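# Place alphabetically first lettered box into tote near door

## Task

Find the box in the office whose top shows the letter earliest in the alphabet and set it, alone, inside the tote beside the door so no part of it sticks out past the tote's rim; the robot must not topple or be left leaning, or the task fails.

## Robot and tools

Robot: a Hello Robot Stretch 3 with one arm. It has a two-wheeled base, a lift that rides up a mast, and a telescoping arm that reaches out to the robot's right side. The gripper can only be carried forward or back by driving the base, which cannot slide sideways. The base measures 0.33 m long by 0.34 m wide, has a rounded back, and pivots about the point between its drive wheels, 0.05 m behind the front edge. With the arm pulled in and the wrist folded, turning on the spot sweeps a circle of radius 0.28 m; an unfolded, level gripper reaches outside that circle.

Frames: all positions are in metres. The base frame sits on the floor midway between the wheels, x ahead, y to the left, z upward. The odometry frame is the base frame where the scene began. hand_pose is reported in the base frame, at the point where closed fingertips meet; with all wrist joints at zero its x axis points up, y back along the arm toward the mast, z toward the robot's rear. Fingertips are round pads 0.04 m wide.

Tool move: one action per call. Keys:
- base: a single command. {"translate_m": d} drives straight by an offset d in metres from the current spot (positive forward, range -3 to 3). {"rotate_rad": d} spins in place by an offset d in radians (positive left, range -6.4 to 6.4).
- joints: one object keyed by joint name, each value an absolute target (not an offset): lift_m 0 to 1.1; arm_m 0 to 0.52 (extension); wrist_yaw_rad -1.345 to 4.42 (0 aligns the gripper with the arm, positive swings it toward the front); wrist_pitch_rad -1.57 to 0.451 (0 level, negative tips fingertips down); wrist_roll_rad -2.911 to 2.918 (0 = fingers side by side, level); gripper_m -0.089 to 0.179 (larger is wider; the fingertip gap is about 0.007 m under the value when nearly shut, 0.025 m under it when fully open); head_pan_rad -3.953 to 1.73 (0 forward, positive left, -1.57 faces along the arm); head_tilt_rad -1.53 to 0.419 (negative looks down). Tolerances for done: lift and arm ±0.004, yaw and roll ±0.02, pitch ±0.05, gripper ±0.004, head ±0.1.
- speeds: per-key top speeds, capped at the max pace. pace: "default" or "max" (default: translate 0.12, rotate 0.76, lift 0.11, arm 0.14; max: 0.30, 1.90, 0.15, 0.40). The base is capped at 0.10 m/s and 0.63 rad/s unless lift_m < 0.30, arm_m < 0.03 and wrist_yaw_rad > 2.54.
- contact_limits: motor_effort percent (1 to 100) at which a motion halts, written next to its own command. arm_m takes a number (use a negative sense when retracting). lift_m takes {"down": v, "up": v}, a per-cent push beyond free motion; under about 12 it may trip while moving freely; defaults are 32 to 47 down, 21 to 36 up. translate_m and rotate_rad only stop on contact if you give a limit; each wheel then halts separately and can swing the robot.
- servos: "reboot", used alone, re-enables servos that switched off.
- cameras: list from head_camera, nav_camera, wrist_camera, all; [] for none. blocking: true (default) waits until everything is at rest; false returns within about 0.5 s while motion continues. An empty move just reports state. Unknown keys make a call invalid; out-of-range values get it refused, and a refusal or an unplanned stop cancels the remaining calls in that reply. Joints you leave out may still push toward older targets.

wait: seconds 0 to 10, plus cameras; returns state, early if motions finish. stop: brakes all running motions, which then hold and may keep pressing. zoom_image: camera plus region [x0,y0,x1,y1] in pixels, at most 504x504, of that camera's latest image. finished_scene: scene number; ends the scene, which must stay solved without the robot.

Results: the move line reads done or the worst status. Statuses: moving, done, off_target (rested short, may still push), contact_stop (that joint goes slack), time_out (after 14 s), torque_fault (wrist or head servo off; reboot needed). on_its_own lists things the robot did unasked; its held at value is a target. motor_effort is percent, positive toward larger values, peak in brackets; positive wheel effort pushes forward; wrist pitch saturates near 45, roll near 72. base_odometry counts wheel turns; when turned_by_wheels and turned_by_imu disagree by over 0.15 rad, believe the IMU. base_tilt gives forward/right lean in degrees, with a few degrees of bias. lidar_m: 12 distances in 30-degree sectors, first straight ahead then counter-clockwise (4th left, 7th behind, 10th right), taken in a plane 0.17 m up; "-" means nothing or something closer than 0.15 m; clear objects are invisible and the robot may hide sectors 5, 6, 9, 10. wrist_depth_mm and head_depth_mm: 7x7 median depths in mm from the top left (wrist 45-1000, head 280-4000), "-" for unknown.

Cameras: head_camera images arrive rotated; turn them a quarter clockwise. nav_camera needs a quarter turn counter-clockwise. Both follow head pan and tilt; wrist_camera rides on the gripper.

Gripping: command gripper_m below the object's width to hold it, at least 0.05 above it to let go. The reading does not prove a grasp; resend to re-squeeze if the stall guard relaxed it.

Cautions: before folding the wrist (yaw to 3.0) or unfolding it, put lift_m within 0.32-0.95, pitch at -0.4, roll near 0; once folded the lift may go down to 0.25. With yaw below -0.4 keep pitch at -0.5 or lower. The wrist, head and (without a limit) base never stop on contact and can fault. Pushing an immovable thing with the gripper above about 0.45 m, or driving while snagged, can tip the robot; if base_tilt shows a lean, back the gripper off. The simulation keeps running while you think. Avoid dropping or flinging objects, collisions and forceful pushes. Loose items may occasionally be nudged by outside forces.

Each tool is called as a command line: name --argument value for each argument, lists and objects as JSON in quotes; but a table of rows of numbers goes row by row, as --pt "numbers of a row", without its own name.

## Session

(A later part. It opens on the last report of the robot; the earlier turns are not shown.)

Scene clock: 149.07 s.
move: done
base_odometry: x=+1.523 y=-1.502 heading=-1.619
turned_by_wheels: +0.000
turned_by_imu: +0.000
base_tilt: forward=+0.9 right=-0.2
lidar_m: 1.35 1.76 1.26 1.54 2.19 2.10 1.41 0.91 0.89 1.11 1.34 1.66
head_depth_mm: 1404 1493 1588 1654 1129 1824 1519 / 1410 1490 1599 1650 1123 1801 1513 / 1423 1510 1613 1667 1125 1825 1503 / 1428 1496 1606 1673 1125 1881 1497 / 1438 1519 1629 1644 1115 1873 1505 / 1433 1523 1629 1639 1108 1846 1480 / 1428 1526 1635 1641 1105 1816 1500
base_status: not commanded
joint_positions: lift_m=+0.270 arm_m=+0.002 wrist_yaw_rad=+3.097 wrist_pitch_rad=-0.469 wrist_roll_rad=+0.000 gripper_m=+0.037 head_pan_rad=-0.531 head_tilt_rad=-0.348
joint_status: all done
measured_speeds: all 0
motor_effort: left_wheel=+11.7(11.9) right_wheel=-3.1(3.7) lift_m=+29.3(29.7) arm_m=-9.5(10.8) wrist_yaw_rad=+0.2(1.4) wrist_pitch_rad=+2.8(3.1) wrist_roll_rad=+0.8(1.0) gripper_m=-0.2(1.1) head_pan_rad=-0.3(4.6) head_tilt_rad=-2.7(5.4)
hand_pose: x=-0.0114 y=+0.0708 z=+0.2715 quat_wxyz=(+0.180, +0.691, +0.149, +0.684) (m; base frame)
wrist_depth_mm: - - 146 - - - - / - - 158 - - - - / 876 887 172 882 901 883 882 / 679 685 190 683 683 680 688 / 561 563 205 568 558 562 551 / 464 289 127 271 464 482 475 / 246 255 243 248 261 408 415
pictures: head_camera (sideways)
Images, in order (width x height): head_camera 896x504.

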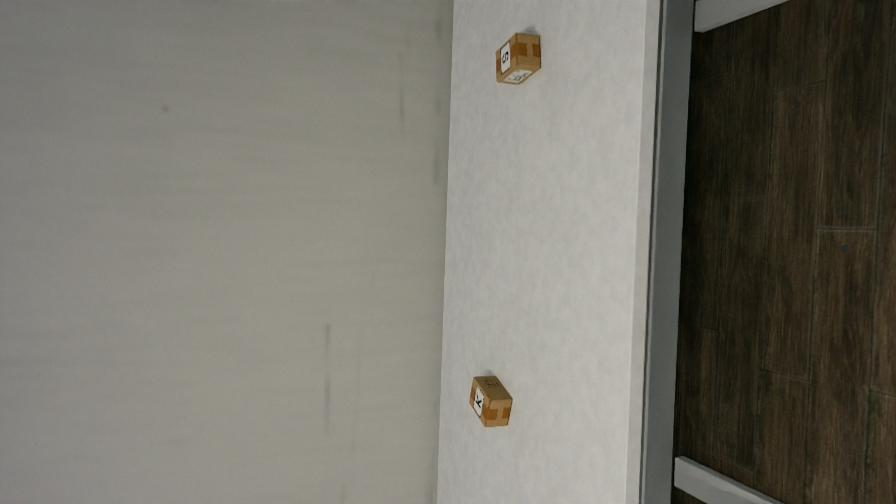

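zoom_image --camera "head_camera" --region '[485, 25, 555, 95]'

zoom_image --camera "head_camera" --region '[455, 365, 525, 435]'

move --pace "max" --joints '{"head_pan_rad": 1.2, "head_tilt_rad": -0.35}' --cameras '["head_camera"]'

zoom_image --camera "head_camera" --region '[405, 105, 475, 175]'

move --pace "max" --joints '{"head_pan_rad": 1.6, "head_tilt_rad": -0.35}' --cameras '["head_camera"]'

Scaled by 7.200 from the camera's 896x504 image, which has a finer 1280x720 frame.

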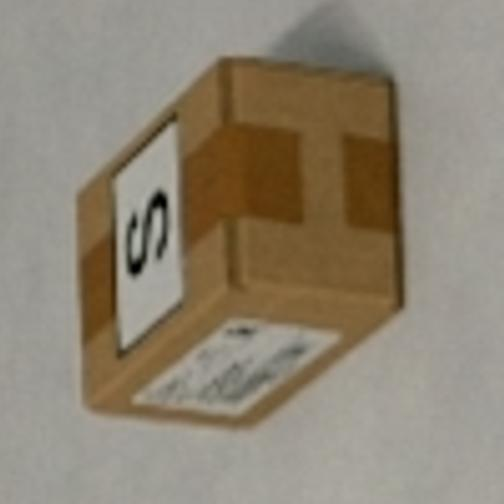

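Scaled by 7.200 from the camera's 896x504 image, which has a finer 1280x720 frame.

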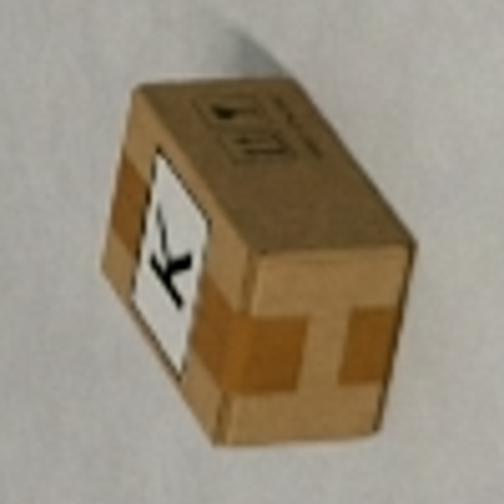

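Scene clock: 153.83 s.
move: done
base_odometry: x=+1.523 y=-1.502 heading=-1.619
turned_by_wheels: +0.000
turned_by_imu: +0.001
base_tilt: forward=+0.8 right=-0.1
lidar_m: 1.35 1.76 1.26 1.54 2.18 2.10 1.41 0.91 0.89 1.10 1.34 1.66
head_depth_mm: 1401 1483 1555 1026 1783 1858 1503 / 1440 1513 1576 949 1837 1867 1514 / 1484 1550 1618 1090 1896 1862 1501 / 1500 1592 1669 1089 1960 1868 1506 / 1529 1616 1696 1163 1998 1868 1491 / 1572 1671 1741 1162 2059 1854 1496 / 1613 1722 1780 1243 2149 1770 1486
base_status: not commanded
joint_positions: lift_m=+0.270 arm_m=+0.002 wrist_yaw_rad=+3.097 wrist_pitch_rad=-0.469 wrist_roll_rad=+0.000 gripper_m=+0.037 head_pan_rad=+1.240 head_tilt_rad=-0.350
joint_status: all done
measured_speeds: all 0
motor_effort: left_wheel=+11.8(11.9) right_wheel=-3.5(3.7) lift_m=+30.4(30.7) arm_m=-6.5(7.2) wrist_yaw_rad=+1.1(1.1) wrist_pitch_rad=+2.7(3.0) wrist_roll_rad=+0.8(1.1) gripper_m=-0.2(1.0) head_pan_rad=-1.5(4.3) head_tilt_rad=-1.2(4.8)
hand_pose: x=-0.0114 y=+0.0708 z=+0.2715 quat_wxyz=(+0.180, +0.691, +0.149, +0.684) (m; base frame)
wrist_depth_mm: - - 146 - - - - / - - 158 - - - - / 870 889 172 882 885 859 881 / 677 688 190 682 680 676 695 / 559 562 205 560 567 560 565 / 472 289 127 271 457 474 480 / 248 254 241 250 262 414 408
pictures: head_camera (sideways)
Images, in order (width x height): head_camera 896x504.

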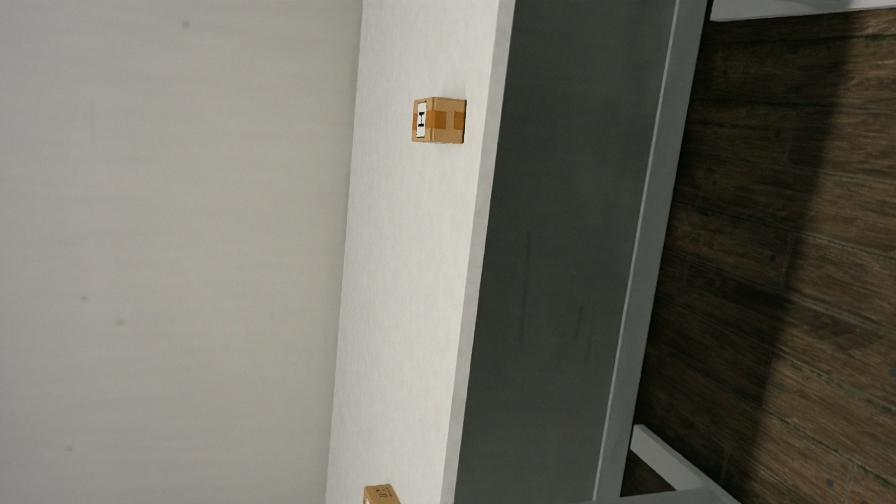

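Scaled by 7.200 from the camera's 896x504 image, which has a finer 1280x720 frame.

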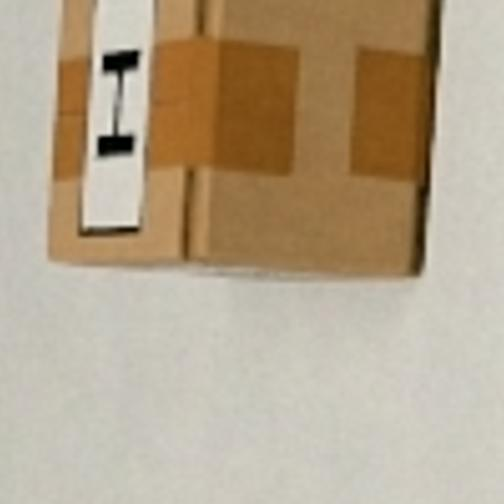

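Scene clock: 154.57 s.
move: done
base_odometry: x=+1.523 y=-1.502 heading=-1.619
turned_by_wheels: +0.000
turned_by_imu: +0.000
base_tilt: forward=+1.0 right=-0.1
lidar_m: 1.36 1.76 1.25 1.54 2.19 2.10 1.41 0.91 0.89 1.10 1.34 1.66
head_depth_mm: 1506 1590 1633 1102 1862 1878 1502 / 1593 1668 1736 1190 1989 1900 1506 / 1703 1784 1815 1286 2142 1873 1503 / 1812 1905 1958 1618 1804 1827 1498 / 1974 2069 2187 2361 2438 1876 1505 / 2107 2240 2375 2597 2483 1851 1500 / 2253 2343 2493 2622 2471 1865 1530
base_status: not commanded
joint_positions: lift_m=+0.270 arm_m=+0.002 wrist_yaw_rad=+3.097 wrist_pitch_rad=-0.469 wrist_roll_rad=+0.000 gripper_m=+0.037 head_pan_rad=+1.630 head_tilt_rad=-0.350
joint_status: all done
measured_speeds: all 0
motor_effort: left_wheel=+11.7(11.9) right_wheel=-3.2(3.5) lift_m=+30.5(30.7) arm_m=-5.8(6.7) wrist_yaw_rad=+0.8(1.3) wrist_pitch_rad=+2.6(3.2) wrist_roll_rad=+0.9(0.9) gripper_m=+0.6(1.0) head_pan_rad=-0.8(4.5) head_tilt_rad=-0.8(3.3)
hand_pose: x=-0.0114 y=+0.0708 z=+0.2715 quat_wxyz=(+0.180, +0.691, +0.149, +0.684) (m; base frame)
wrist_depth_mm: - - 147 - - - - / - - 158 - - - - / 881 877 172 886 877 879 899 / 680 678 190 695 687 687 689 / 563 570 205 562 564 565 560 / 475 291 128 273 456 475 474 / 248 256 242 249 262 416 411
pictures: head_camera (sideways)
Images, in order (width x height): head_camera 896x504.

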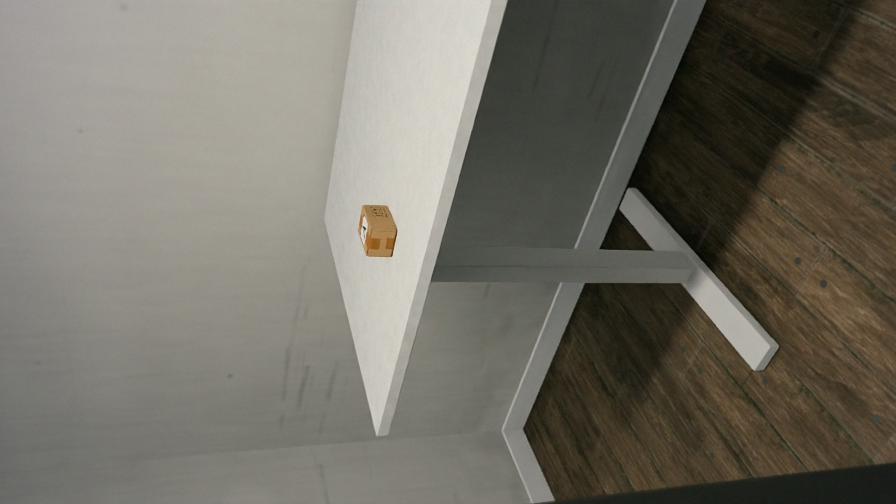

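zoom_image --camera "head_camera" --region '[345, 195, 415, 265]'

move --pace "max" --joints '{"head_pan_rad": 1.1, "head_tilt_rad": -0.35}' --cameras '["head_camera"]'

zoom_image --camera "head_camera" --region '[400, 150, 480, 230]'

Scaled by 7.200 from the camera's 896x504 image, which has a finer 1280x720 frame.

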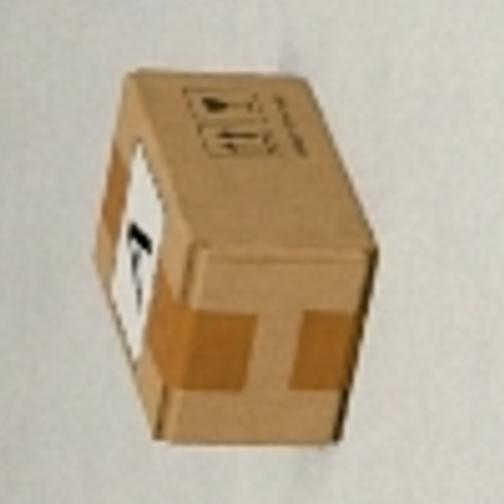

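Scene clock: 162.97 s.
move: done
base_odometry: x=+1.523 y=-1.502 heading=-1.619
turned_by_wheels: +0.000
turned_by_imu: +0.001
base_tilt: forward=+0.9 right=+0.0
lidar_m: 1.35 1.77 1.26 1.54 2.18 2.10 1.41 0.91 0.89 1.11 1.34 1.66
head_depth_mm: 1434 1510 1595 1029 1775 1813 1504 / 1450 1514 1592 1097 1846 1801 1492 / 1451 1538 1611 1087 1896 1856 1499 / 1469 1550 1617 1006 1897 1860 1502 / 1460 1559 1633 1071 1929 1848 1491 / 1485 1573 1655 1157 1961 1858 1490 / 1497 1587 1653 1146 1960 1846 1486
base_status: not commanded
joint_positions: lift_m=+0.270 arm_m=+0.002 wrist_yaw_rad=+3.097 wrist_pitch_rad=-0.469 wrist_roll_rad=+0.000 gripper_m=+0.037 head_pan_rad=+1.088 head_tilt_rad=-0.350
joint_status: all done
measured_speeds: all 0
motor_effort: left_wheel=+11.8(11.9) right_wheel=-3.4(3.9) lift_m=+30.5(30.6) arm_m=-2.4(3.5) wrist_yaw_rad=+0.8(1.1) wrist_pitch_rad=+2.9(3.0) wrist_roll_rad=+0.9(1.0) gripper_m=+0.4(1.4) head_pan_rad=-1.2(5.1) head_tilt_rad=-1.0(3.8)
hand_pose: x=-0.0114 y=+0.0708 z=+0.2715 quat_wxyz=(+0.180, +0.691, +0.149, +0.684) (m; base frame)
wrist_depth_mm: - - 146 - - - - / - - 159 - - - - / 874 867 172 878 859 893 883 / 684 679 189 685 690 682 693 / 554 566 204 566 564 559 562 / 474 288 128 271 465 478 476 / 248 255 243 249 262 408 410
pictures: head_camera (sideways)
Images, in order (width x height): head_camera 896x504.

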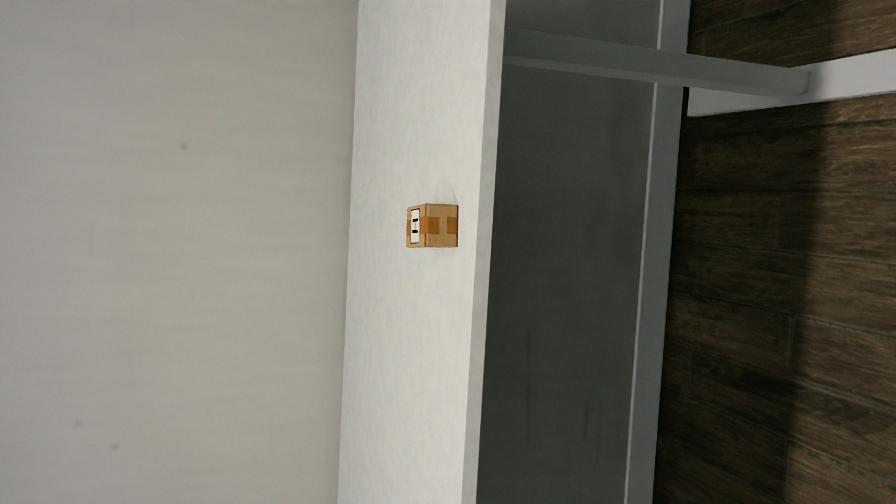

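Scaled by 6.300 from the camera's 896x504 image, which has a finer 1280x720 frame.

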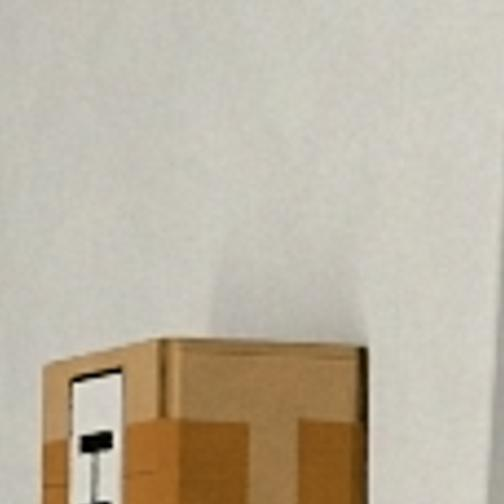

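zoom_image --camera "head_camera" --region '[400, 195, 470, 265]'

Scaled by 7.200 from the camera's 896x504 image, which has a finer 1280x720 frame.

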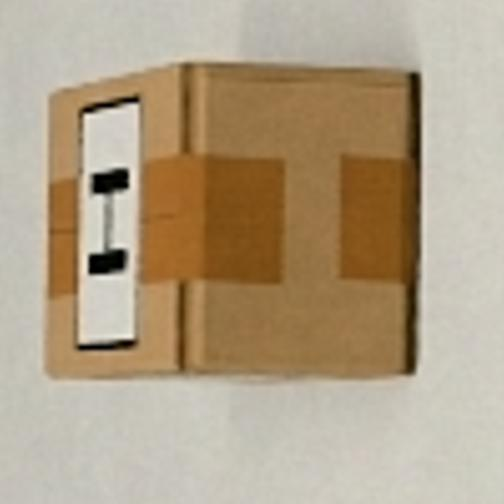

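move --base '{"rotate_rad": 2.666}' --pace "max" --joints '{"head_pan_rad": -1.2, "head_tilt_rad": -0.35}' --cameras '[]'

move --base '{"translate_m": 0.5}' --pace "max" --joints '{"head_pan_rad": -1.3, "head_tilt_rad": -0.35}' --cameras '["head_camera"]'

Scene clock: 192.00 s.
move: done
base_odometry: x=+1.523 y=-1.502 heading=+1.047
turned_by_wheels: +2.666
turned_by_imu: +2.657
base_tilt: forward=+1.1 right=-0.2
lidar_m: 2.09 1.40 0.90 0.89 1.11 1.34 1.66 1.36 1.27 1.26 1.54 2.17
head_depth_mm: 1444 1510 1584 1033 1788 1832 1511 / 1479 1565 1634 1095 1863 1896 1510 / 1540 1636 1691 1175 1982 1866 1509 / 1606 1719 1756 1185 2060 1851 1497 / 1684 1793 1826 1264 2163 1855 1507 / 1754 1878 1957 1587 2184 1805 1496 / 1840 1985 2073 2261 2367 1848 1490
base_status: done
joint_positions: lift_m=+0.270 arm_m=+0.002 wrist_yaw_rad=+3.097 wrist_pitch_rad=-0.469 wrist_roll_rad=+0.000 gripper_m=+0.037 head_pan_rad=-1.212 head_tilt_rad=-0.350
joint_status: all done
measured_speeds: all 0
motor_effort: left_wheel=-8.5(15.8) right_wheel=+9.5(17.0) lift_m=+30.0(30.4) arm_m=-19.9(20.8) wrist_yaw_rad=+0.7(1.4) wrist_pitch_rad=+2.5(3.1) wrist_roll_rad=+0.8(1.1) gripper_m=-0.4(1.1) head_pan_rad=+2.7(4.8) head_tilt_rad=-1.6(2.7)
hand_pose: x=-0.0114 y=+0.0708 z=+0.2715 quat_wxyz=(+0.180, +0.691, +0.149, +0.684) (m; base frame)
wrist_depth_mm: - - 147 - - - - / - - 157 - - - - / 831 823 172 882 890 894 865 / 684 687 190 683 682 675 693 / 570 560 206 562 568 561 561 / 475 288 128 272 457 480 469 / 248 255 243 249 261 411 411
pictures: none
No camera images: "cameras" was empty.

Scene clock: 194.97 s.
move: done
base_odometry: x=+1.773 y=-1.070 heading=+1.047
turned_by_wheels: +0.000
turned_by_imu: -0.001
base_tilt: forward=+1.2 right=-0.2
lidar_m: 1.60 1.66 1.06 0.90 0.90 1.46 2.16 1.81 1.45 1.70 1.31 1.66
head_depth_mm: 1421 1477 1570 1029 1763 1846 1521 / 1460 1544 1609 1099 1853 1884 1507 / 1498 1602 1662 1064 1924 1886 1525 / 1542 1659 1716 1177 1924 1700 1507 / 1612 1712 1802 1268 2116 1868 1498 / 1653 1761 1888 2007 2183 1854 1500 / 1726 1825 1969 2110 2245 1845 1500
base_status: done
joint_positions: lift_m=+0.270 arm_m=+0.002 wrist_yaw_rad=+3.097 wrist_pitch_rad=-0.469 wrist_roll_rad=+0.000 gripper_m=+0.037 head_pan_rad=-1.301 head_tilt_rad=-0.350
joint_status: all done
measured_speeds: all 0
motor_effort: left_wheel=+6.3(15.0) right_wheel=+1.3(15.8) lift_m=+30.1(30.2) arm_m=-17.7(20.2) wrist_yaw_rad=+1.2(1.3) wrist_pitch_rad=+2.7(3.2) wrist_roll_rad=+0.8(1.0) gripper_m=-0.4(1.4) head_pan_rad=-2.2(5.1) head_tilt_rad=-0.7(1.8)
hand_pose: x=-0.0114 y=+0.0708 z=+0.2715 quat_wxyz=(+0.180, +0.691, +0.149, +0.684) (m; base frame)
wrist_depth_mm: - - 147 - - - - / - - 158 - - - - / 834 856 171 903 883 883 871 / 677 682 190 684 690 690 683 / 562 555 206 566 567 568 565 / 476 287 127 270 466 482 474 / 249 256 243 248 262 412 410
pictures: head_camera (sideways)
Images, in order (width x height): head_camera 896x504.

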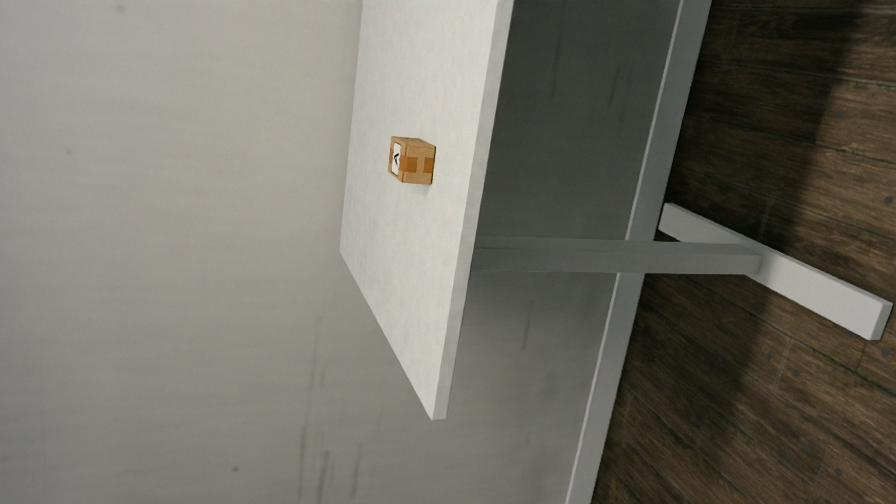

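zoom_image --camera "head_camera" --region '[380, 125, 450, 195]'

Scaled by 7.200 from the camera's 896x504 image, which has a finer 1280x720 frame.

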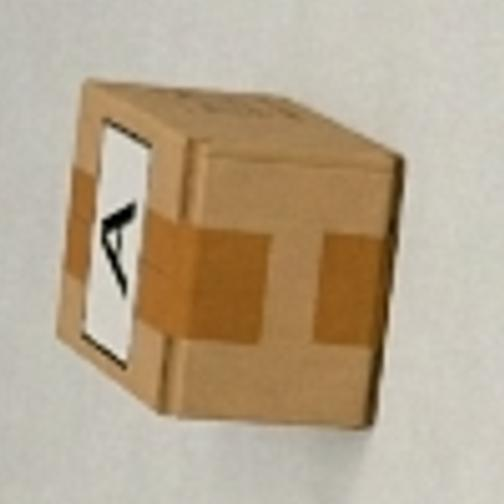

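move --base '{"rotate_rad": -1.571}' --pace "max" --joints '{"head_pan_rad": 0.0, "head_tilt_rad": -0.45}' --cameras '[]'

move --base '{"translate_m": 0.43}' --pace "max" --cameras '["head_camera", "nav_camera"]'

Scene clock: 241.40 s.
move: done
base_odometry: x=+1.773 y=-1.070 heading=-0.524
turned_by_wheels: -1.571
turned_by_imu: -1.563
base_tilt: forward=+1.1 right=-0.3
lidar_m: 1.70 1.31 1.65 1.60 1.67 1.06 0.90 0.91 1.46 2.16 1.81 1.45
head_depth_mm: 1422 1516 1281 1776 1943 1688 1390 / 1431 1535 1267 1806 1943 1684 1379 / 1437 1553 1264 1821 1969 1683 1386 / 1444 1566 1256 1856 1988 1660 1374 / 1470 1573 1160 1866 1986 1672 1401 / 1473 1594 1236 1440 1895 1622 1381 / 1490 1597 1228 1903 2030 1671 1379
base_status: done
joint_positions: lift_m=+0.270 arm_m=+0.002 wrist_yaw_rad=+3.097 wrist_pitch_rad=-0.469 wrist_roll_rad=+0.000 gripper_m=+0.037 head_pan_rad=+0.012 head_tilt_rad=-0.450
joint_status: all done
measured_speeds: translate_m=+0.000 rotate_rad=+0.000 lift_m=+0.000 arm_m=+0.000 wrist_yaw_rad=+0.000 wrist_pitch_rad=+0.000 wrist_roll_rad=+0.000 head_pan_rad=-0.024 head_tilt_rad=+0.000
motor_effort: left_wheel=+9.2(18.9) right_wheel=-9.2(15.1) lift_m=+29.8(30.0) arm_m=-19.9(20.5) wrist_yaw_rad=+0.5(1.5) wrist_pitch_rad=+2.9(3.1) wrist_roll_rad=+1.0(1.0) gripper_m=+0.0(1.1) head_pan_rad=-2.1(4.4) head_tilt_rad=-2.0(3.3)
hand_pose: x=-0.0114 y=+0.0708 z=+0.2715 quat_wxyz=(+0.180, +0.691, +0.149, +0.684) (m; base frame)
wrist_depth_mm: - - 146 - - - - / - - 159 - - - - / 890 899 172 873 887 889 878 / 690 684 189 696 692 693 695 / 557 565 203 560 555 557 549 / 478 286 128 271 465 478 475 / 249 254 242 250 261 405 415
pictures: none
No camera images: "cameras" was empty.

Scene clock: 244.13 s.
move: done
base_odometry: x=+2.146 y=-1.285 heading=-0.524
turned_by_wheels: +0.000
turned_by_imu: +0.000
base_tilt: forward=+0.9 right=-0.2
lidar_m: 1.27 0.91 1.64 1.59 1.66 1.43 1.32 1.76 1.99 1.72 1.12 1.13
head_depth_mm: 1044 1124 1173 798 579 1587 1390 / 1047 1130 1184 788 578 1595 1379 / 1063 1145 1202 788 575 1605 1388 / 1074 1151 1200 786 574 1626 1394 / 1076 1165 1228 785 570 1617 1375 / 1088 1176 1228 708 594 1639 1381 / 1092 1180 1231 740 592 1148 1270
base_status: done
joint_positions: lift_m=+0.270 arm_m=+0.002 wrist_yaw_rad=+3.097 wrist_pitch_rad=-0.469 wrist_roll_rad=+0.000 gripper_m=+0.037 head_pan_rad=+0.001 head_tilt_rad=-0.451
joint_status: not commanded
measured_speeds: all 0
motor_effort: left_wheel=+5.9(16.6) right_wheel=+2.6(14.0) lift_m=+29.3(29.9) arm_m=-17.7(20.1) wrist_yaw_rad=+0.5(1.5) wrist_pitch_rad=+3.0(3.1) wrist_roll_rad=+0.8(1.1) gripper_m=+0.3(1.7) head_pan_rad=-3.3(4.8) head_tilt_rad=-1.3(2.5)
hand_pose: x=-0.0114 y=+0.0708 z=+0.2715 quat_wxyz=(+0.180, +0.691, +0.149, +0.684) (m; base frame)
wrist_depth_mm: - - 147 - - - - / - - 158 - - - - / 894 877 173 881 897 873 882 / 673 695 189 679 685 676 724 / 561 558 205 554 562 563 563 / 474 291 128 270 464 475 475 / 248 255 242 249 264 411 413
pictures: head_camera (sideways), nav_camera (sideways)
Images, in order (width x height): head_camera 896x504, nav_camera 672x504.

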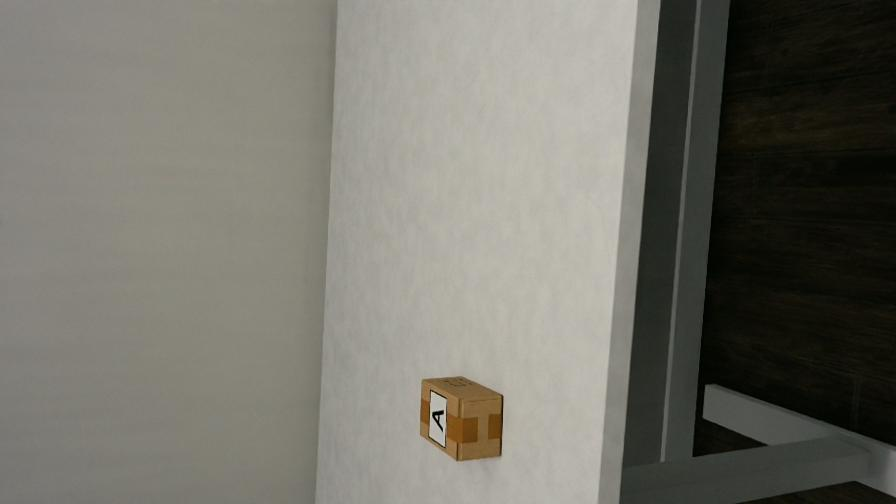

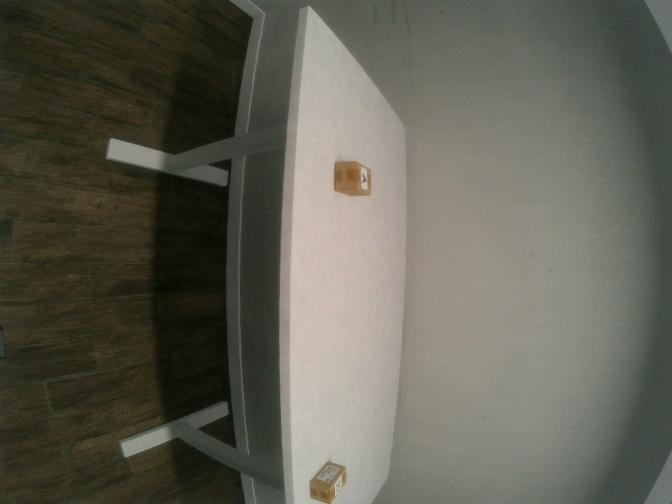

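move --base '{"rotate_rad": 1.571}' --joints '{"lift_m": 0.9, "head_pan_rad": -1.57, "head_tilt_rad": -0.45}' --pace "max" --cameras '["head_camera"]'

Scene clock: 279.93 s.
move: done
base_odometry: x=+2.146 y=-1.285 heading=+1.047
turned_by_wheels: +1.571
turned_by_imu: +1.567
base_tilt: forward=+0.7 right=+0.0
lidar_m: 1.59 1.65 1.43 1.32 1.76 1.99 1.72 1.13 1.12 1.27 0.91 1.65
head_depth_mm: 1058 1136 1188 800 579 1585 1472 / 1060 1140 1199 798 578 1602 1396 / 1070 1149 1208 796 578 1616 1398 / 1077 1165 1219 792 575 1632 1370 / 1088 1174 1220 788 595 1623 1424 / 1094 1172 1235 711 596 1621 1380 / 1101 1186 1230 743 594 1156 1266
base_status: done
joint_positions: lift_m=+0.900 arm_m=+0.002 wrist_yaw_rad=+3.097 wrist_pitch_rad=-0.469 wrist_roll_rad=+0.000 gripper_m=+0.037 head_pan_rad=-1.571 head_tilt_rad=-0.451
joint_status: all done
measured_speeds: all 0
motor_effort: left_wheel=-8.0(15.0) right_wheel=+9.8(15.6) lift_m=+29.3(32.7) arm_m=-19.1(20.5) wrist_yaw_rad=+0.9(1.3) wrist_pitch_rad=+2.7(3.2) wrist_roll_rad=+1.0(1.1) gripper_m=-0.4(1.6) head_pan_rad=+3.1(5.1) head_tilt_rad=-0.5(3.5)
hand_pose: x=-0.0114 y=+0.0707 z=+0.9014 quat_wxyz=(+0.180, +0.691, +0.149, +0.684) (m; base frame)
wrist_depth_mm: - - 147 - - - - / - - 159 - - - - / - - 172 - - - - / - - 189 - - - - / - - 203 - - - - / - - 127 - - - - / - - 278 - - - -
pictures: head_camera (sideways)
Images, in order (width x height): head_camera 896x504.

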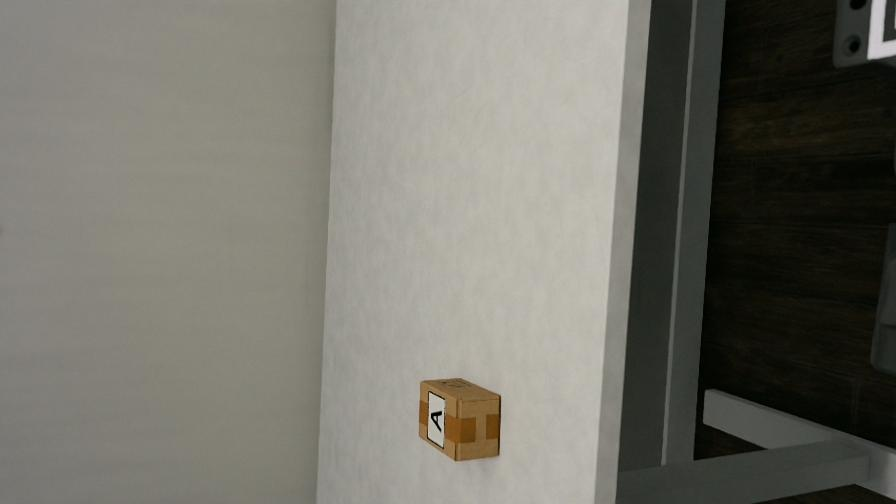

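move --base '{"translate_m": 0.22}' --joints '{"wrist_yaw_rad": 0.0, "wrist_pitch_rad": -0.4, "wrist_roll_rad": 0.0, "gripper_m": 0.14}' --pace "max"

Scene clock: 296.50 s.
move: done
base_odometry: x=+2.256 y=-1.094 heading=+1.047
turned_by_wheels: +0.000
turned_by_imu: +0.000
base_tilt: forward=+0.9 right=-0.1
lidar_m: 1.37 1.43 1.35 1.49 1.41 1.91 1.95 1.29 1.32 0.84 0.85 1.42
head_depth_mm: 1058 1142 1194 796 581 1590 1420 / 1067 1142 1204 796 577 1598 1328 / 1068 1148 1207 715 577 1617 - / 1073 1160 1215 788 596 1633 1354 / 1090 1174 1225 785 596 1138 1230 / 1095 1182 1239 782 594 1617 1347 / 1102 1185 1290 779 595 1649 1387
base_status: done
joint_positions: lift_m=+0.900 arm_m=+0.002 wrist_yaw_rad=+0.003 wrist_pitch_rad=-0.420 wrist_roll_rad=+0.000 gripper_m=+0.140 head_pan_rad=-1.570 head_tilt_rad=-0.451
joint_status: all done
measured_speeds: all 0
motor_effort: left_wheel=+7.8(11.8) right_wheel=+2.0(14.7) lift_m=+26.3(28.1) arm_m=-15.7(17.4) wrist_yaw_rad=-2.5(7.3) wrist_pitch_rad=+3.6(5.7) wrist_roll_rad=+0.7(2.7) gripper_m=+0.2(87.0) head_pan_rad=+3.2(4.0) head_tilt_rad=+1.9(2.9)
hand_pose: x=-0.0208 y=-0.3709 z=+0.9122 quat_wxyz=(+0.692, +0.149, -0.691, -0.147) (m; base frame)
wrist_depth_mm: - - - 337 - - - / 318 320 322 324 325 330 333 / 246 246 247 243 241 240 237 / - - - - - - - / - - - - - - - / - 124 - - - 120 - / - - - - - 126 -
pictures: head_camera (sideways), nav_camera (sideways), wrist_camera
Images, in order (width x height): head_camera 896x504, nav_camera 672x504, wrist_camera 644x364.

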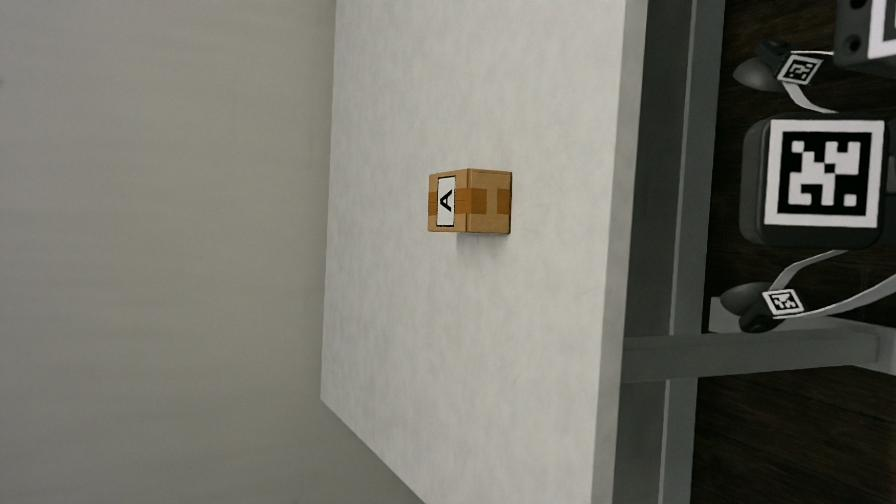

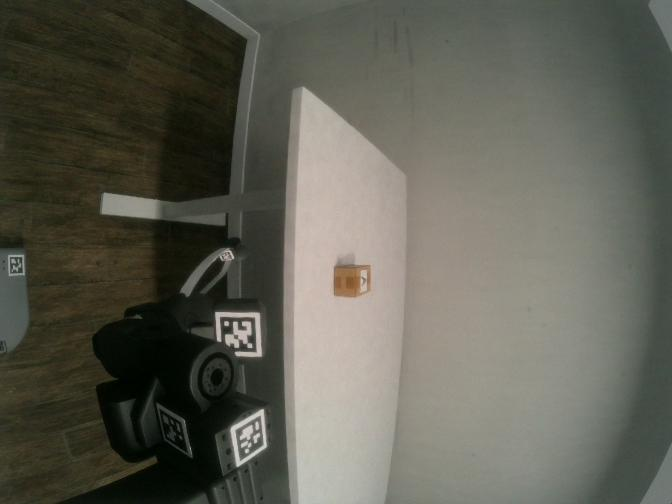

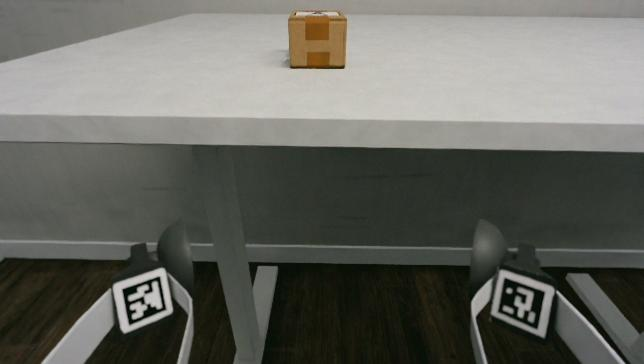

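move --base '{"translate_m": 0.012}' --joints '{"lift_m": 0.93, "arm_m": 0.22, "gripper_m": 0.16}' --cameras '["wrist_camera", "head_camera"]'

Scene clock: 374.23 s.
move: done
base_odometry: x=+2.262 y=-1.084 heading=+1.047
turned_by_wheels: +0.000
turned_by_imu: +0.087
base_tilt: forward=-2.5 right=-5.1
lidar_m: 1.36 1.45 1.33 1.29 1.37 1.73 1.96 1.31 1.32 0.86 1.38 1.38
head_depth_mm: 1150 1216 1292 360 333 1599 1495 / 1170 1241 1316 339 334 1634 1484 / 1181 1259 1344 1001 358 1663 1498 / 1200 1264 1358 1014 714 1696 1460 / 1220 1291 1381 1018 722 1169 1425 / 1231 1316 1399 1039 766 1752 1515 / 1248 1331 1431 1532 772 1777 1515
base_status: done
joint_positions: lift_m=+0.930 arm_m=+0.220 wrist_yaw_rad=-0.006 wrist_pitch_rad=-0.608 wrist_roll_rad=+0.083 gripper_m=+0.160 head_pan_rad=-1.570 head_tilt_rad=-0.450
joint_status: all done
measured_speeds: all 0
on_its_own: base_tilt is 6.1 degrees off its reading at the scene's start (forward=+1.0 right=-0.1); arm_m is at rest, and its effort (+35.2) is outside its rest range (-30 to +30); wrist_pitch_rad is at rest, and its effort (+37.8) is outside its rest range (-8 to +12)
motor_effort: left_wheel=-7.5(11.0) right_wheel=+2.4(8.7) lift_m=+25.9(32.5) arm_m=+35.2(40.9) wrist_yaw_rad=+5.7(19.2) wrist_pitch_rad=+37.8(38.3) wrist_roll_rad=-26.8(26.9) gripper_m=+1.9(77.5) head_pan_rad=+3.3(4.2) head_tilt_rad=+2.1(3.7)
hand_pose: x=-0.0227 y=-0.5615 z=+0.9026 quat_wxyz=(+0.646, +0.201, -0.702, -0.222) (m; base frame)
wrist_depth_mm: - - - - - 391 375 / - 419 387 260 353 320 294 / 380 339 314 269 268 252 236 / 279 263 244 230 219 205 196 / 226 217 201 190 184 178 168 / 195 125 184 176 170 139 156 / - - - - - 989 112
pictures: head_camera (sideways), wrist_camera
Images, in order (width x height): head_camera 896x504, wrist_camera 644x364.

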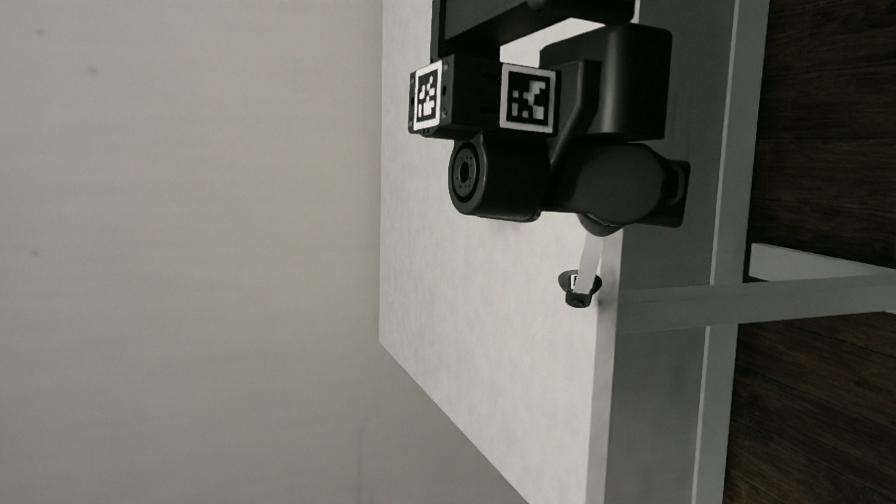

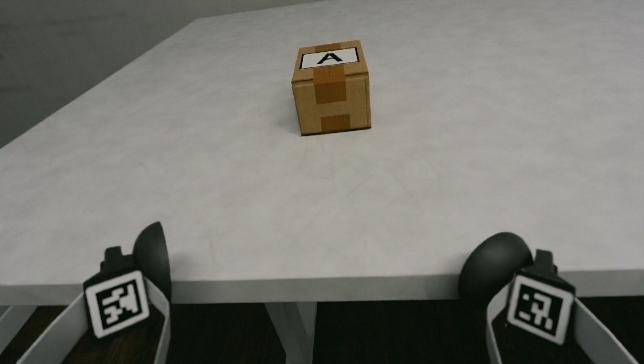

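move --joints '{"arm_m": 0.05}' --cameras '["wrist_camera"]'

Scene clock: 379.30 s.
move: done
base_odometry: x=+2.262 y=-1.084 heading=+1.047
turned_by_wheels: +0.000
turned_by_imu: -0.040
base_tilt: forward=+1.0 right=-0.2
lidar_m: 1.36 1.43 1.35 1.57 1.39 1.95 1.96 1.30 1.31 0.83 1.34 1.39
head_depth_mm: 1051 1130 1191 804 606 - - / 1057 1148 1190 799 580 298 - / 1072 1144 1210 753 577 299 - / 1081 1163 1226 789 599 1611 1322 / 1105 1174 1232 787 598 1090 1290 / 1106 1192 1280 791 598 1655 1375 / 1117 1215 1317 831 620 1675 1378
base_status: not commanded
joint_positions: lift_m=+0.930 arm_m=+0.050 wrist_yaw_rad=-0.001 wrist_pitch_rad=-0.415 wrist_roll_rad=+0.105 gripper_m=+0.160 head_pan_rad=-1.570 head_tilt_rad=-0.449
joint_status: all done
measured_speeds: all 0
on_its_own: wrist_roll_rad is held at +0.100, not at your +0.000, by its stall guard, which is not easing now
motor_effort: left_wheel=+2.3(10.0) right_wheel=+0.0(6.4) lift_m=+29.5(30.3) arm_m=-10.7(22.6) wrist_yaw_rad=+1.5(53.6) wrist_pitch_rad=+2.4(33.4) wrist_roll_rad=-0.7(22.3) gripper_m=+0.0(5.9) head_pan_rad=+2.1(3.4) head_tilt_rad=+1.3(2.3)
hand_pose: x=-0.0218 y=-0.4197 z=+0.9433 quat_wxyz=(+0.655, +0.138, -0.727, -0.154) (m; base frame)
wrist_depth_mm: - - - - - - - / - - - 314 359 357 346 / 389 332 317 293 277 262 250 / 257 243 231 219 213 210 205 / 234 223 227 - - - - / - 125 - - - 120 - / - - - - - - 112
pictures: wrist_camera
Images, in order (width x height): wrist_camera 644x364.

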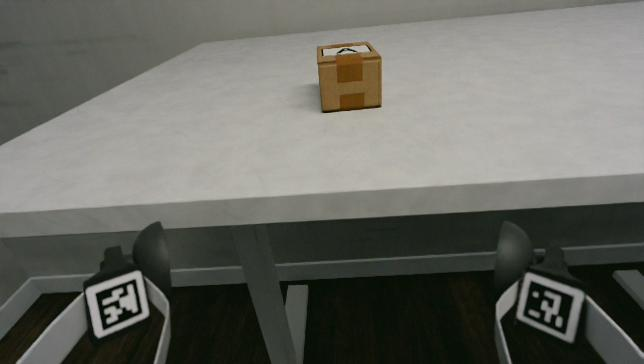

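move --base '{"rotate_rad": -0.047}' --joints '{"lift_m": 1.0, "arm_m": 0.03, "wrist_roll_rad": 0.0, "wrist_pitch_rad": -0.4}' --cameras '["wrist_camera", "head_camera"]'

Scene clock: 402.87 s.
move: done
base_odometry: x=+2.262 y=-1.084 heading=+1.000
turned_by_wheels: -0.047
turned_by_imu: -0.045
base_tilt: forward=+1.1 right=-0.3
lidar_m: 1.35 1.41 1.35 1.40 1.47 1.93 1.96 1.30 1.32 0.84 1.32 1.40
head_depth_mm: 1059 1130 1194 847 - - - / 1067 1150 1201 798 - - - / 1071 1150 1211 717 - - - / 1078 1166 1214 790 599 1588 1382 / 1085 1173 1234 788 597 1132 1246 / 1093 1177 1243 786 597 1635 1378 / 1099 1181 1285 783 594 1640 1377
base_status: done
joint_positions: lift_m=+1.000 arm_m=+0.030 wrist_yaw_rad=-0.001 wrist_pitch_rad=-0.416 wrist_roll_rad=+0.005 gripper_m=+0.160 head_pan_rad=-1.570 head_tilt_rad=-0.450
joint_status: all done
measured_speeds: all 0
motor_effort: left_wheel=+9.3(12.4) right_wheel=-9.8(11.3) lift_m=+30.1(33.2) arm_m=-14.7(22.1) wrist_yaw_rad=+1.7(2.1) wrist_pitch_rad=+2.4(5.4) wrist_roll_rad=-0.6(2.4) gripper_m=-0.2(1.2) head_pan_rad=+2.1(3.5) head_tilt_rad=-1.9(4.0)
hand_pose: x=-0.0218 y=-0.3997 z=+1.0132 quat_wxyz=(+0.690, +0.145, -0.693, -0.147) (m; base frame)
wrist_depth_mm: - - - - - - - / - - - - - - - / - 410 - 370 - - - / 350 352 346 346 349 349 347 / 278 278 280 280 281 279 278 / - 125 - - - 120 266 / - - - - - - 112
pictures: head_camera (sideways), wrist_camera
Images, in order (width x height): head_camera 896x504, wrist_camera 644x364.

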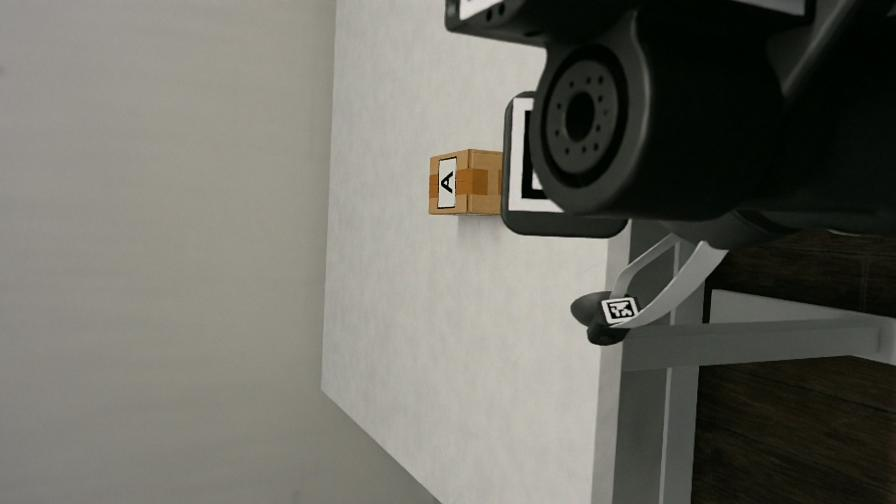

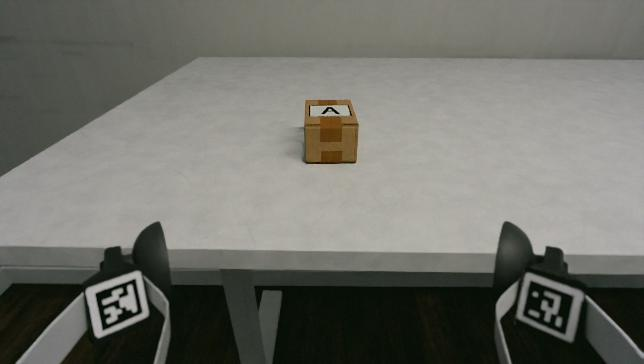

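move --joints '{"lift_m": 0.957, "arm_m": 0.2}' --contact_limits '{"arm_m": 25}' --cameras '["wrist_camera"]'

Scene clock: 431.63 s.
move: done
base_odometry: x=+2.262 y=-1.084 heading=+1.000
turned_by_wheels: +0.000
turned_by_imu: +0.001
base_tilt: forward=+0.8 right=-0.2
lidar_m: 1.35 1.41 1.35 1.41 1.47 1.93 1.96 1.30 1.32 0.84 1.32 1.41
head_depth_mm: 1059 1134 1200 308 303 1586 1397 / 1068 1156 1196 307 307 1599 1409 / 1075 1154 1211 322 332 1578 1393 / 1083 1157 1219 789 554 1613 1377 / 1088 1171 1225 791 598 1205 1246 / 1095 1176 1248 782 593 1631 1377 / 1103 1189 1287 782 594 1650 1383
base_status: not commanded
joint_positions: lift_m=+0.957 arm_m=+0.200 wrist_yaw_rad=-0.001 wrist_pitch_rad=-0.416 wrist_roll_rad=+0.005 gripper_m=+0.160 head_pan_rad=-1.570 head_tilt_rad=-0.450
joint_status: all done
measured_speeds: all 0
motor_effort: left_wheel=+9.1(9.5) right_wheel=-9.4(10.0) lift_m=+22.0(27.5) arm_m=+21.1(22.8) wrist_yaw_rad=+1.5(2.2) wrist_pitch_rad=+2.8(3.1) wrist_roll_rad=-0.8(1.0) gripper_m=+0.2(1.4) head_pan_rad=+1.7(2.9) head_tilt_rad=-2.4(3.4)
contact_limits: arm_m 25 (drawing in: default 38, maximum 55; extending or still: default 47, maximum 70)
hand_pose: x=-0.0218 y=-0.5696 z=+0.9701 quat_wxyz=(+0.690, +0.145, -0.693, -0.147) (m; base frame)
wrist_depth_mm: - - - - - - - / - - - - - - - / 357 358 359 234 357 358 359 / 268 266 268 200 256 270 268 / 214 213 213 210 214 215 214 / 183 123 178 178 177 128 172 / 114 123 153 152 153 148 110
pictures: wrist_camera
Images, in order (width x height): wrist_camera 644x364.

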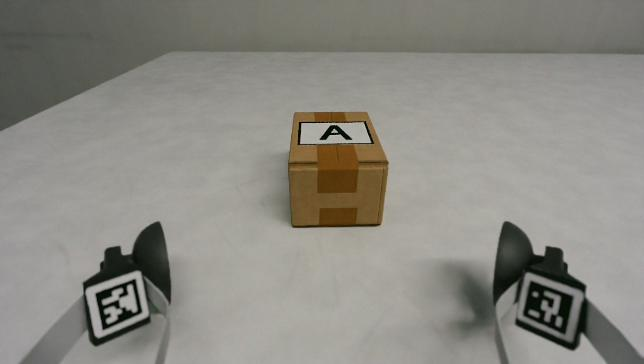

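move --joints '{"lift_m": 0.945, "arm_m": 0.305}' --contact_limits '{"arm_m": 30, "lift_m": {"down": 12}}' --cameras '["wrist_camera", "head_camera"]'

Scene clock: 442.20 s.
move: done
base_odometry: x=+2.262 y=-1.084 heading=+1.000
turned_by_wheels: +0.000
turned_by_imu: +0.001
base_tilt: forward=+0.9 right=-0.3
lidar_m: 1.35 1.41 1.35 1.40 1.47 1.93 1.96 1.30 1.32 0.84 1.32 1.41
head_depth_mm: 1061 1144 1184 357 558 1591 1400 / 1066 1142 1199 404 539 1595 1398 / 1076 1159 1206 428 540 1605 1381 / 1085 1164 1217 793 598 1624 1386 / 1081 1169 1226 783 598 1205 1251 / 1093 1175 1249 784 597 1636 1372 / 1096 1192 1293 779 594 1652 1381
base_status: not commanded
joint_positions: lift_m=+0.945 arm_m=+0.305 wrist_yaw_rad=+0.001 wrist_pitch_rad=-0.404 wrist_roll_rad=+0.006 gripper_m=+0.160 head_pan_rad=-1.570 head_tilt_rad=-0.450
joint_status: all done
measured_speeds: all 0
motor_effort: left_wheel=+9.4(9.4) right_wheel=-9.6(9.9) lift_m=+18.9(22.9) arm_m=+21.3(24.4) wrist_yaw_rad=-0.5(2.1) wrist_pitch_rad=+0.8(3.0) wrist_roll_rad=-1.3(1.4) gripper_m=-0.8(2.0) head_pan_rad=+2.6(2.6) head_tilt_rad=-0.8(2.9)
contact_limits: arm_m 30 (drawing in: default 38, maximum 55; extending or still: default 47, maximum 70); lift_m down 12 (down: maximum 72; up: maximum 65)
hand_pose: x=-0.0212 y=-0.6761 z=+0.9608 quat_wxyz=(+0.691, +0.142, -0.694, -0.142) (m; base frame)
wrist_depth_mm: - - - - - - - / - - - - - - - / 343 343 344 339 345 342 342 / 253 252 254 157 253 254 253 / 202 202 201 125 130 201 201 / 167 124 167 100 104 128 160 / 112 120 142 103 109 138 110
pictures: head_camera (sideways), wrist_camera
Images, in order (width x height): head_camera 896x504, wrist_camera 644x364.

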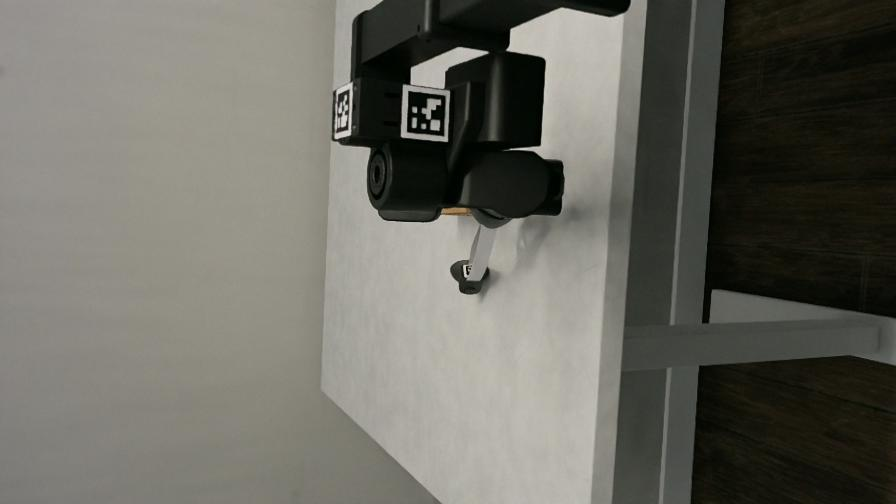

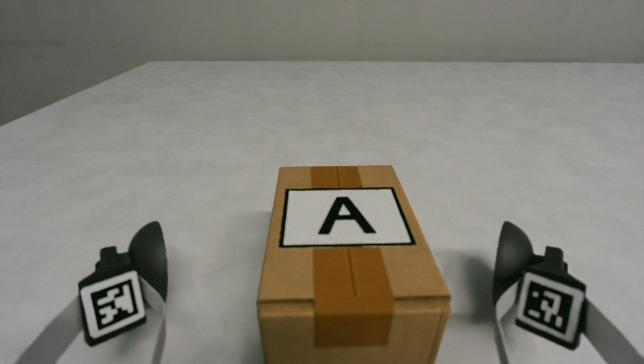

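move

Scene clock: 461.43 s.
base_odometry: x=+2.262 y=-1.084 heading=+1.000
turned_by_wheels: +0.000
turned_by_imu: +0.000
base_tilt: forward=+0.9 right=-0.1
lidar_m: 1.35 1.41 1.35 1.40 1.47 1.93 1.96 1.30 1.32 0.84 1.32 1.41
head_depth_mm: 1056 1143 1188 357 558 1570 1394 / 1066 1150 1205 404 541 1595 1397 / 1077 1148 1206 430 540 1611 1383 / 1083 1165 1213 792 598 1630 1382 / 1089 1174 1225 787 597 1216 1250 / 1093 1189 1249 786 596 1642 1376 / 1097 1187 1285 778 593 1658 1374
base_status: not commanded
joint_positions: lift_m=+0.945 arm_m=+0.305 wrist_yaw_rad=+0.001 wrist_pitch_rad=-0.404 wrist_roll_rad=+0.006 gripper_m=+0.160 head_pan_rad=-1.570 head_tilt_rad=-0.450
joint_status: all done
measured_speeds: all 0
motor_effort: left_wheel=+9.1(9.4) right_wheel=-9.9(9.9) lift_m=+20.0(22.9) arm_m=+7.5(24.4) wrist_yaw_rad=-0.5(2.1) wrist_pitch_rad=+0.5(3.0) wrist_roll_rad=-1.2(1.4) gripper_m=-1.4(2.0) head_pan_rad=+0.9(2.6) head_tilt_rad=-0.7(2.9)
contact_limits: arm_m 30 (drawing in: default 38, maximum 55; extending or still: default 47, maximum 70); lift_m down 12 (down: maximum 72; up: maximum 65)
hand_pose: x=-0.0212 y=-0.6761 z=+0.9608 quat_wxyz=(+0.691, +0.142, -0.694, -0.142) (m; base frame)
wrist_depth_mm: - - - - - - - / - - - - - - - / 345 344 343 343 341 343 344 / 253 256 252 158 252 253 254 / 202 202 202 125 130 200 201 / 167 124 167 100 103 128 162 / 111 121 142 103 109 138 109
pictures: head_camera (sideways), nav_camera (sideways), wrist_camera
Images, in order (width x height): head_camera 896x504, nav_camera 672x504, wrist_camera 644x364.

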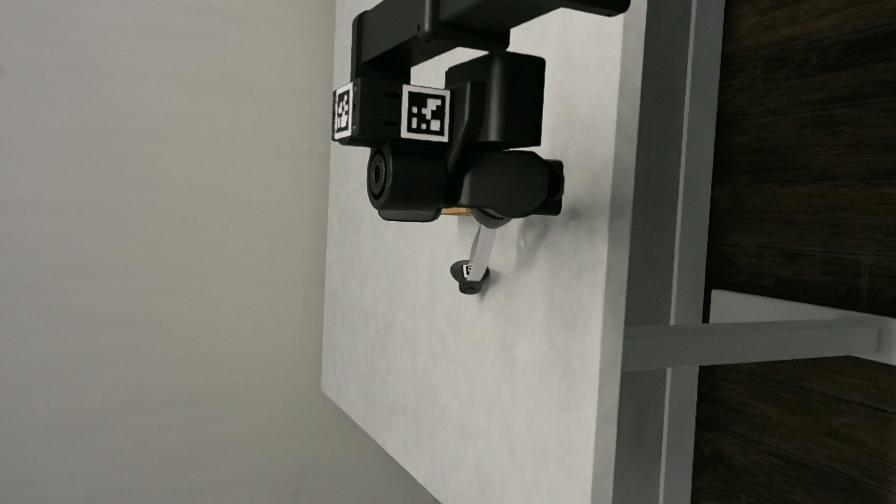

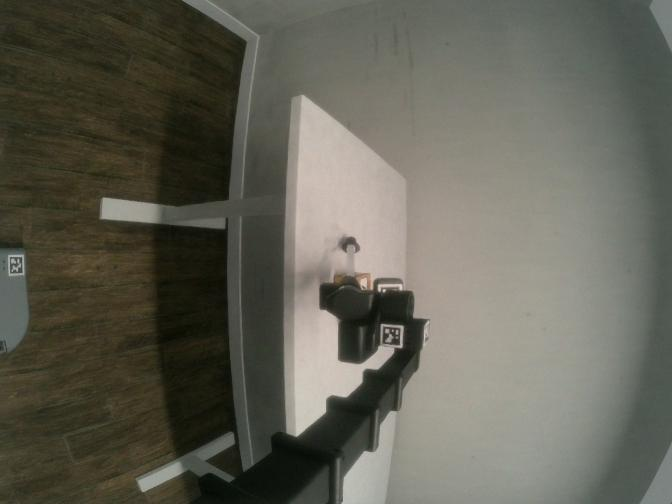

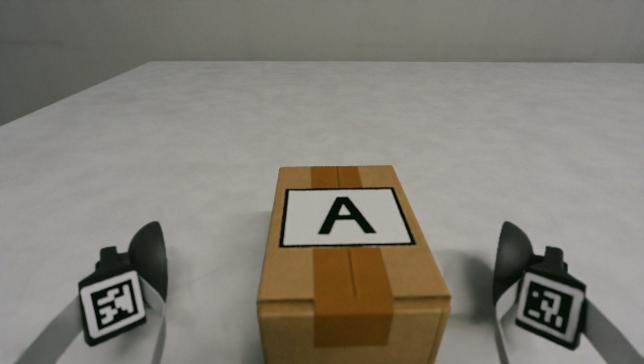

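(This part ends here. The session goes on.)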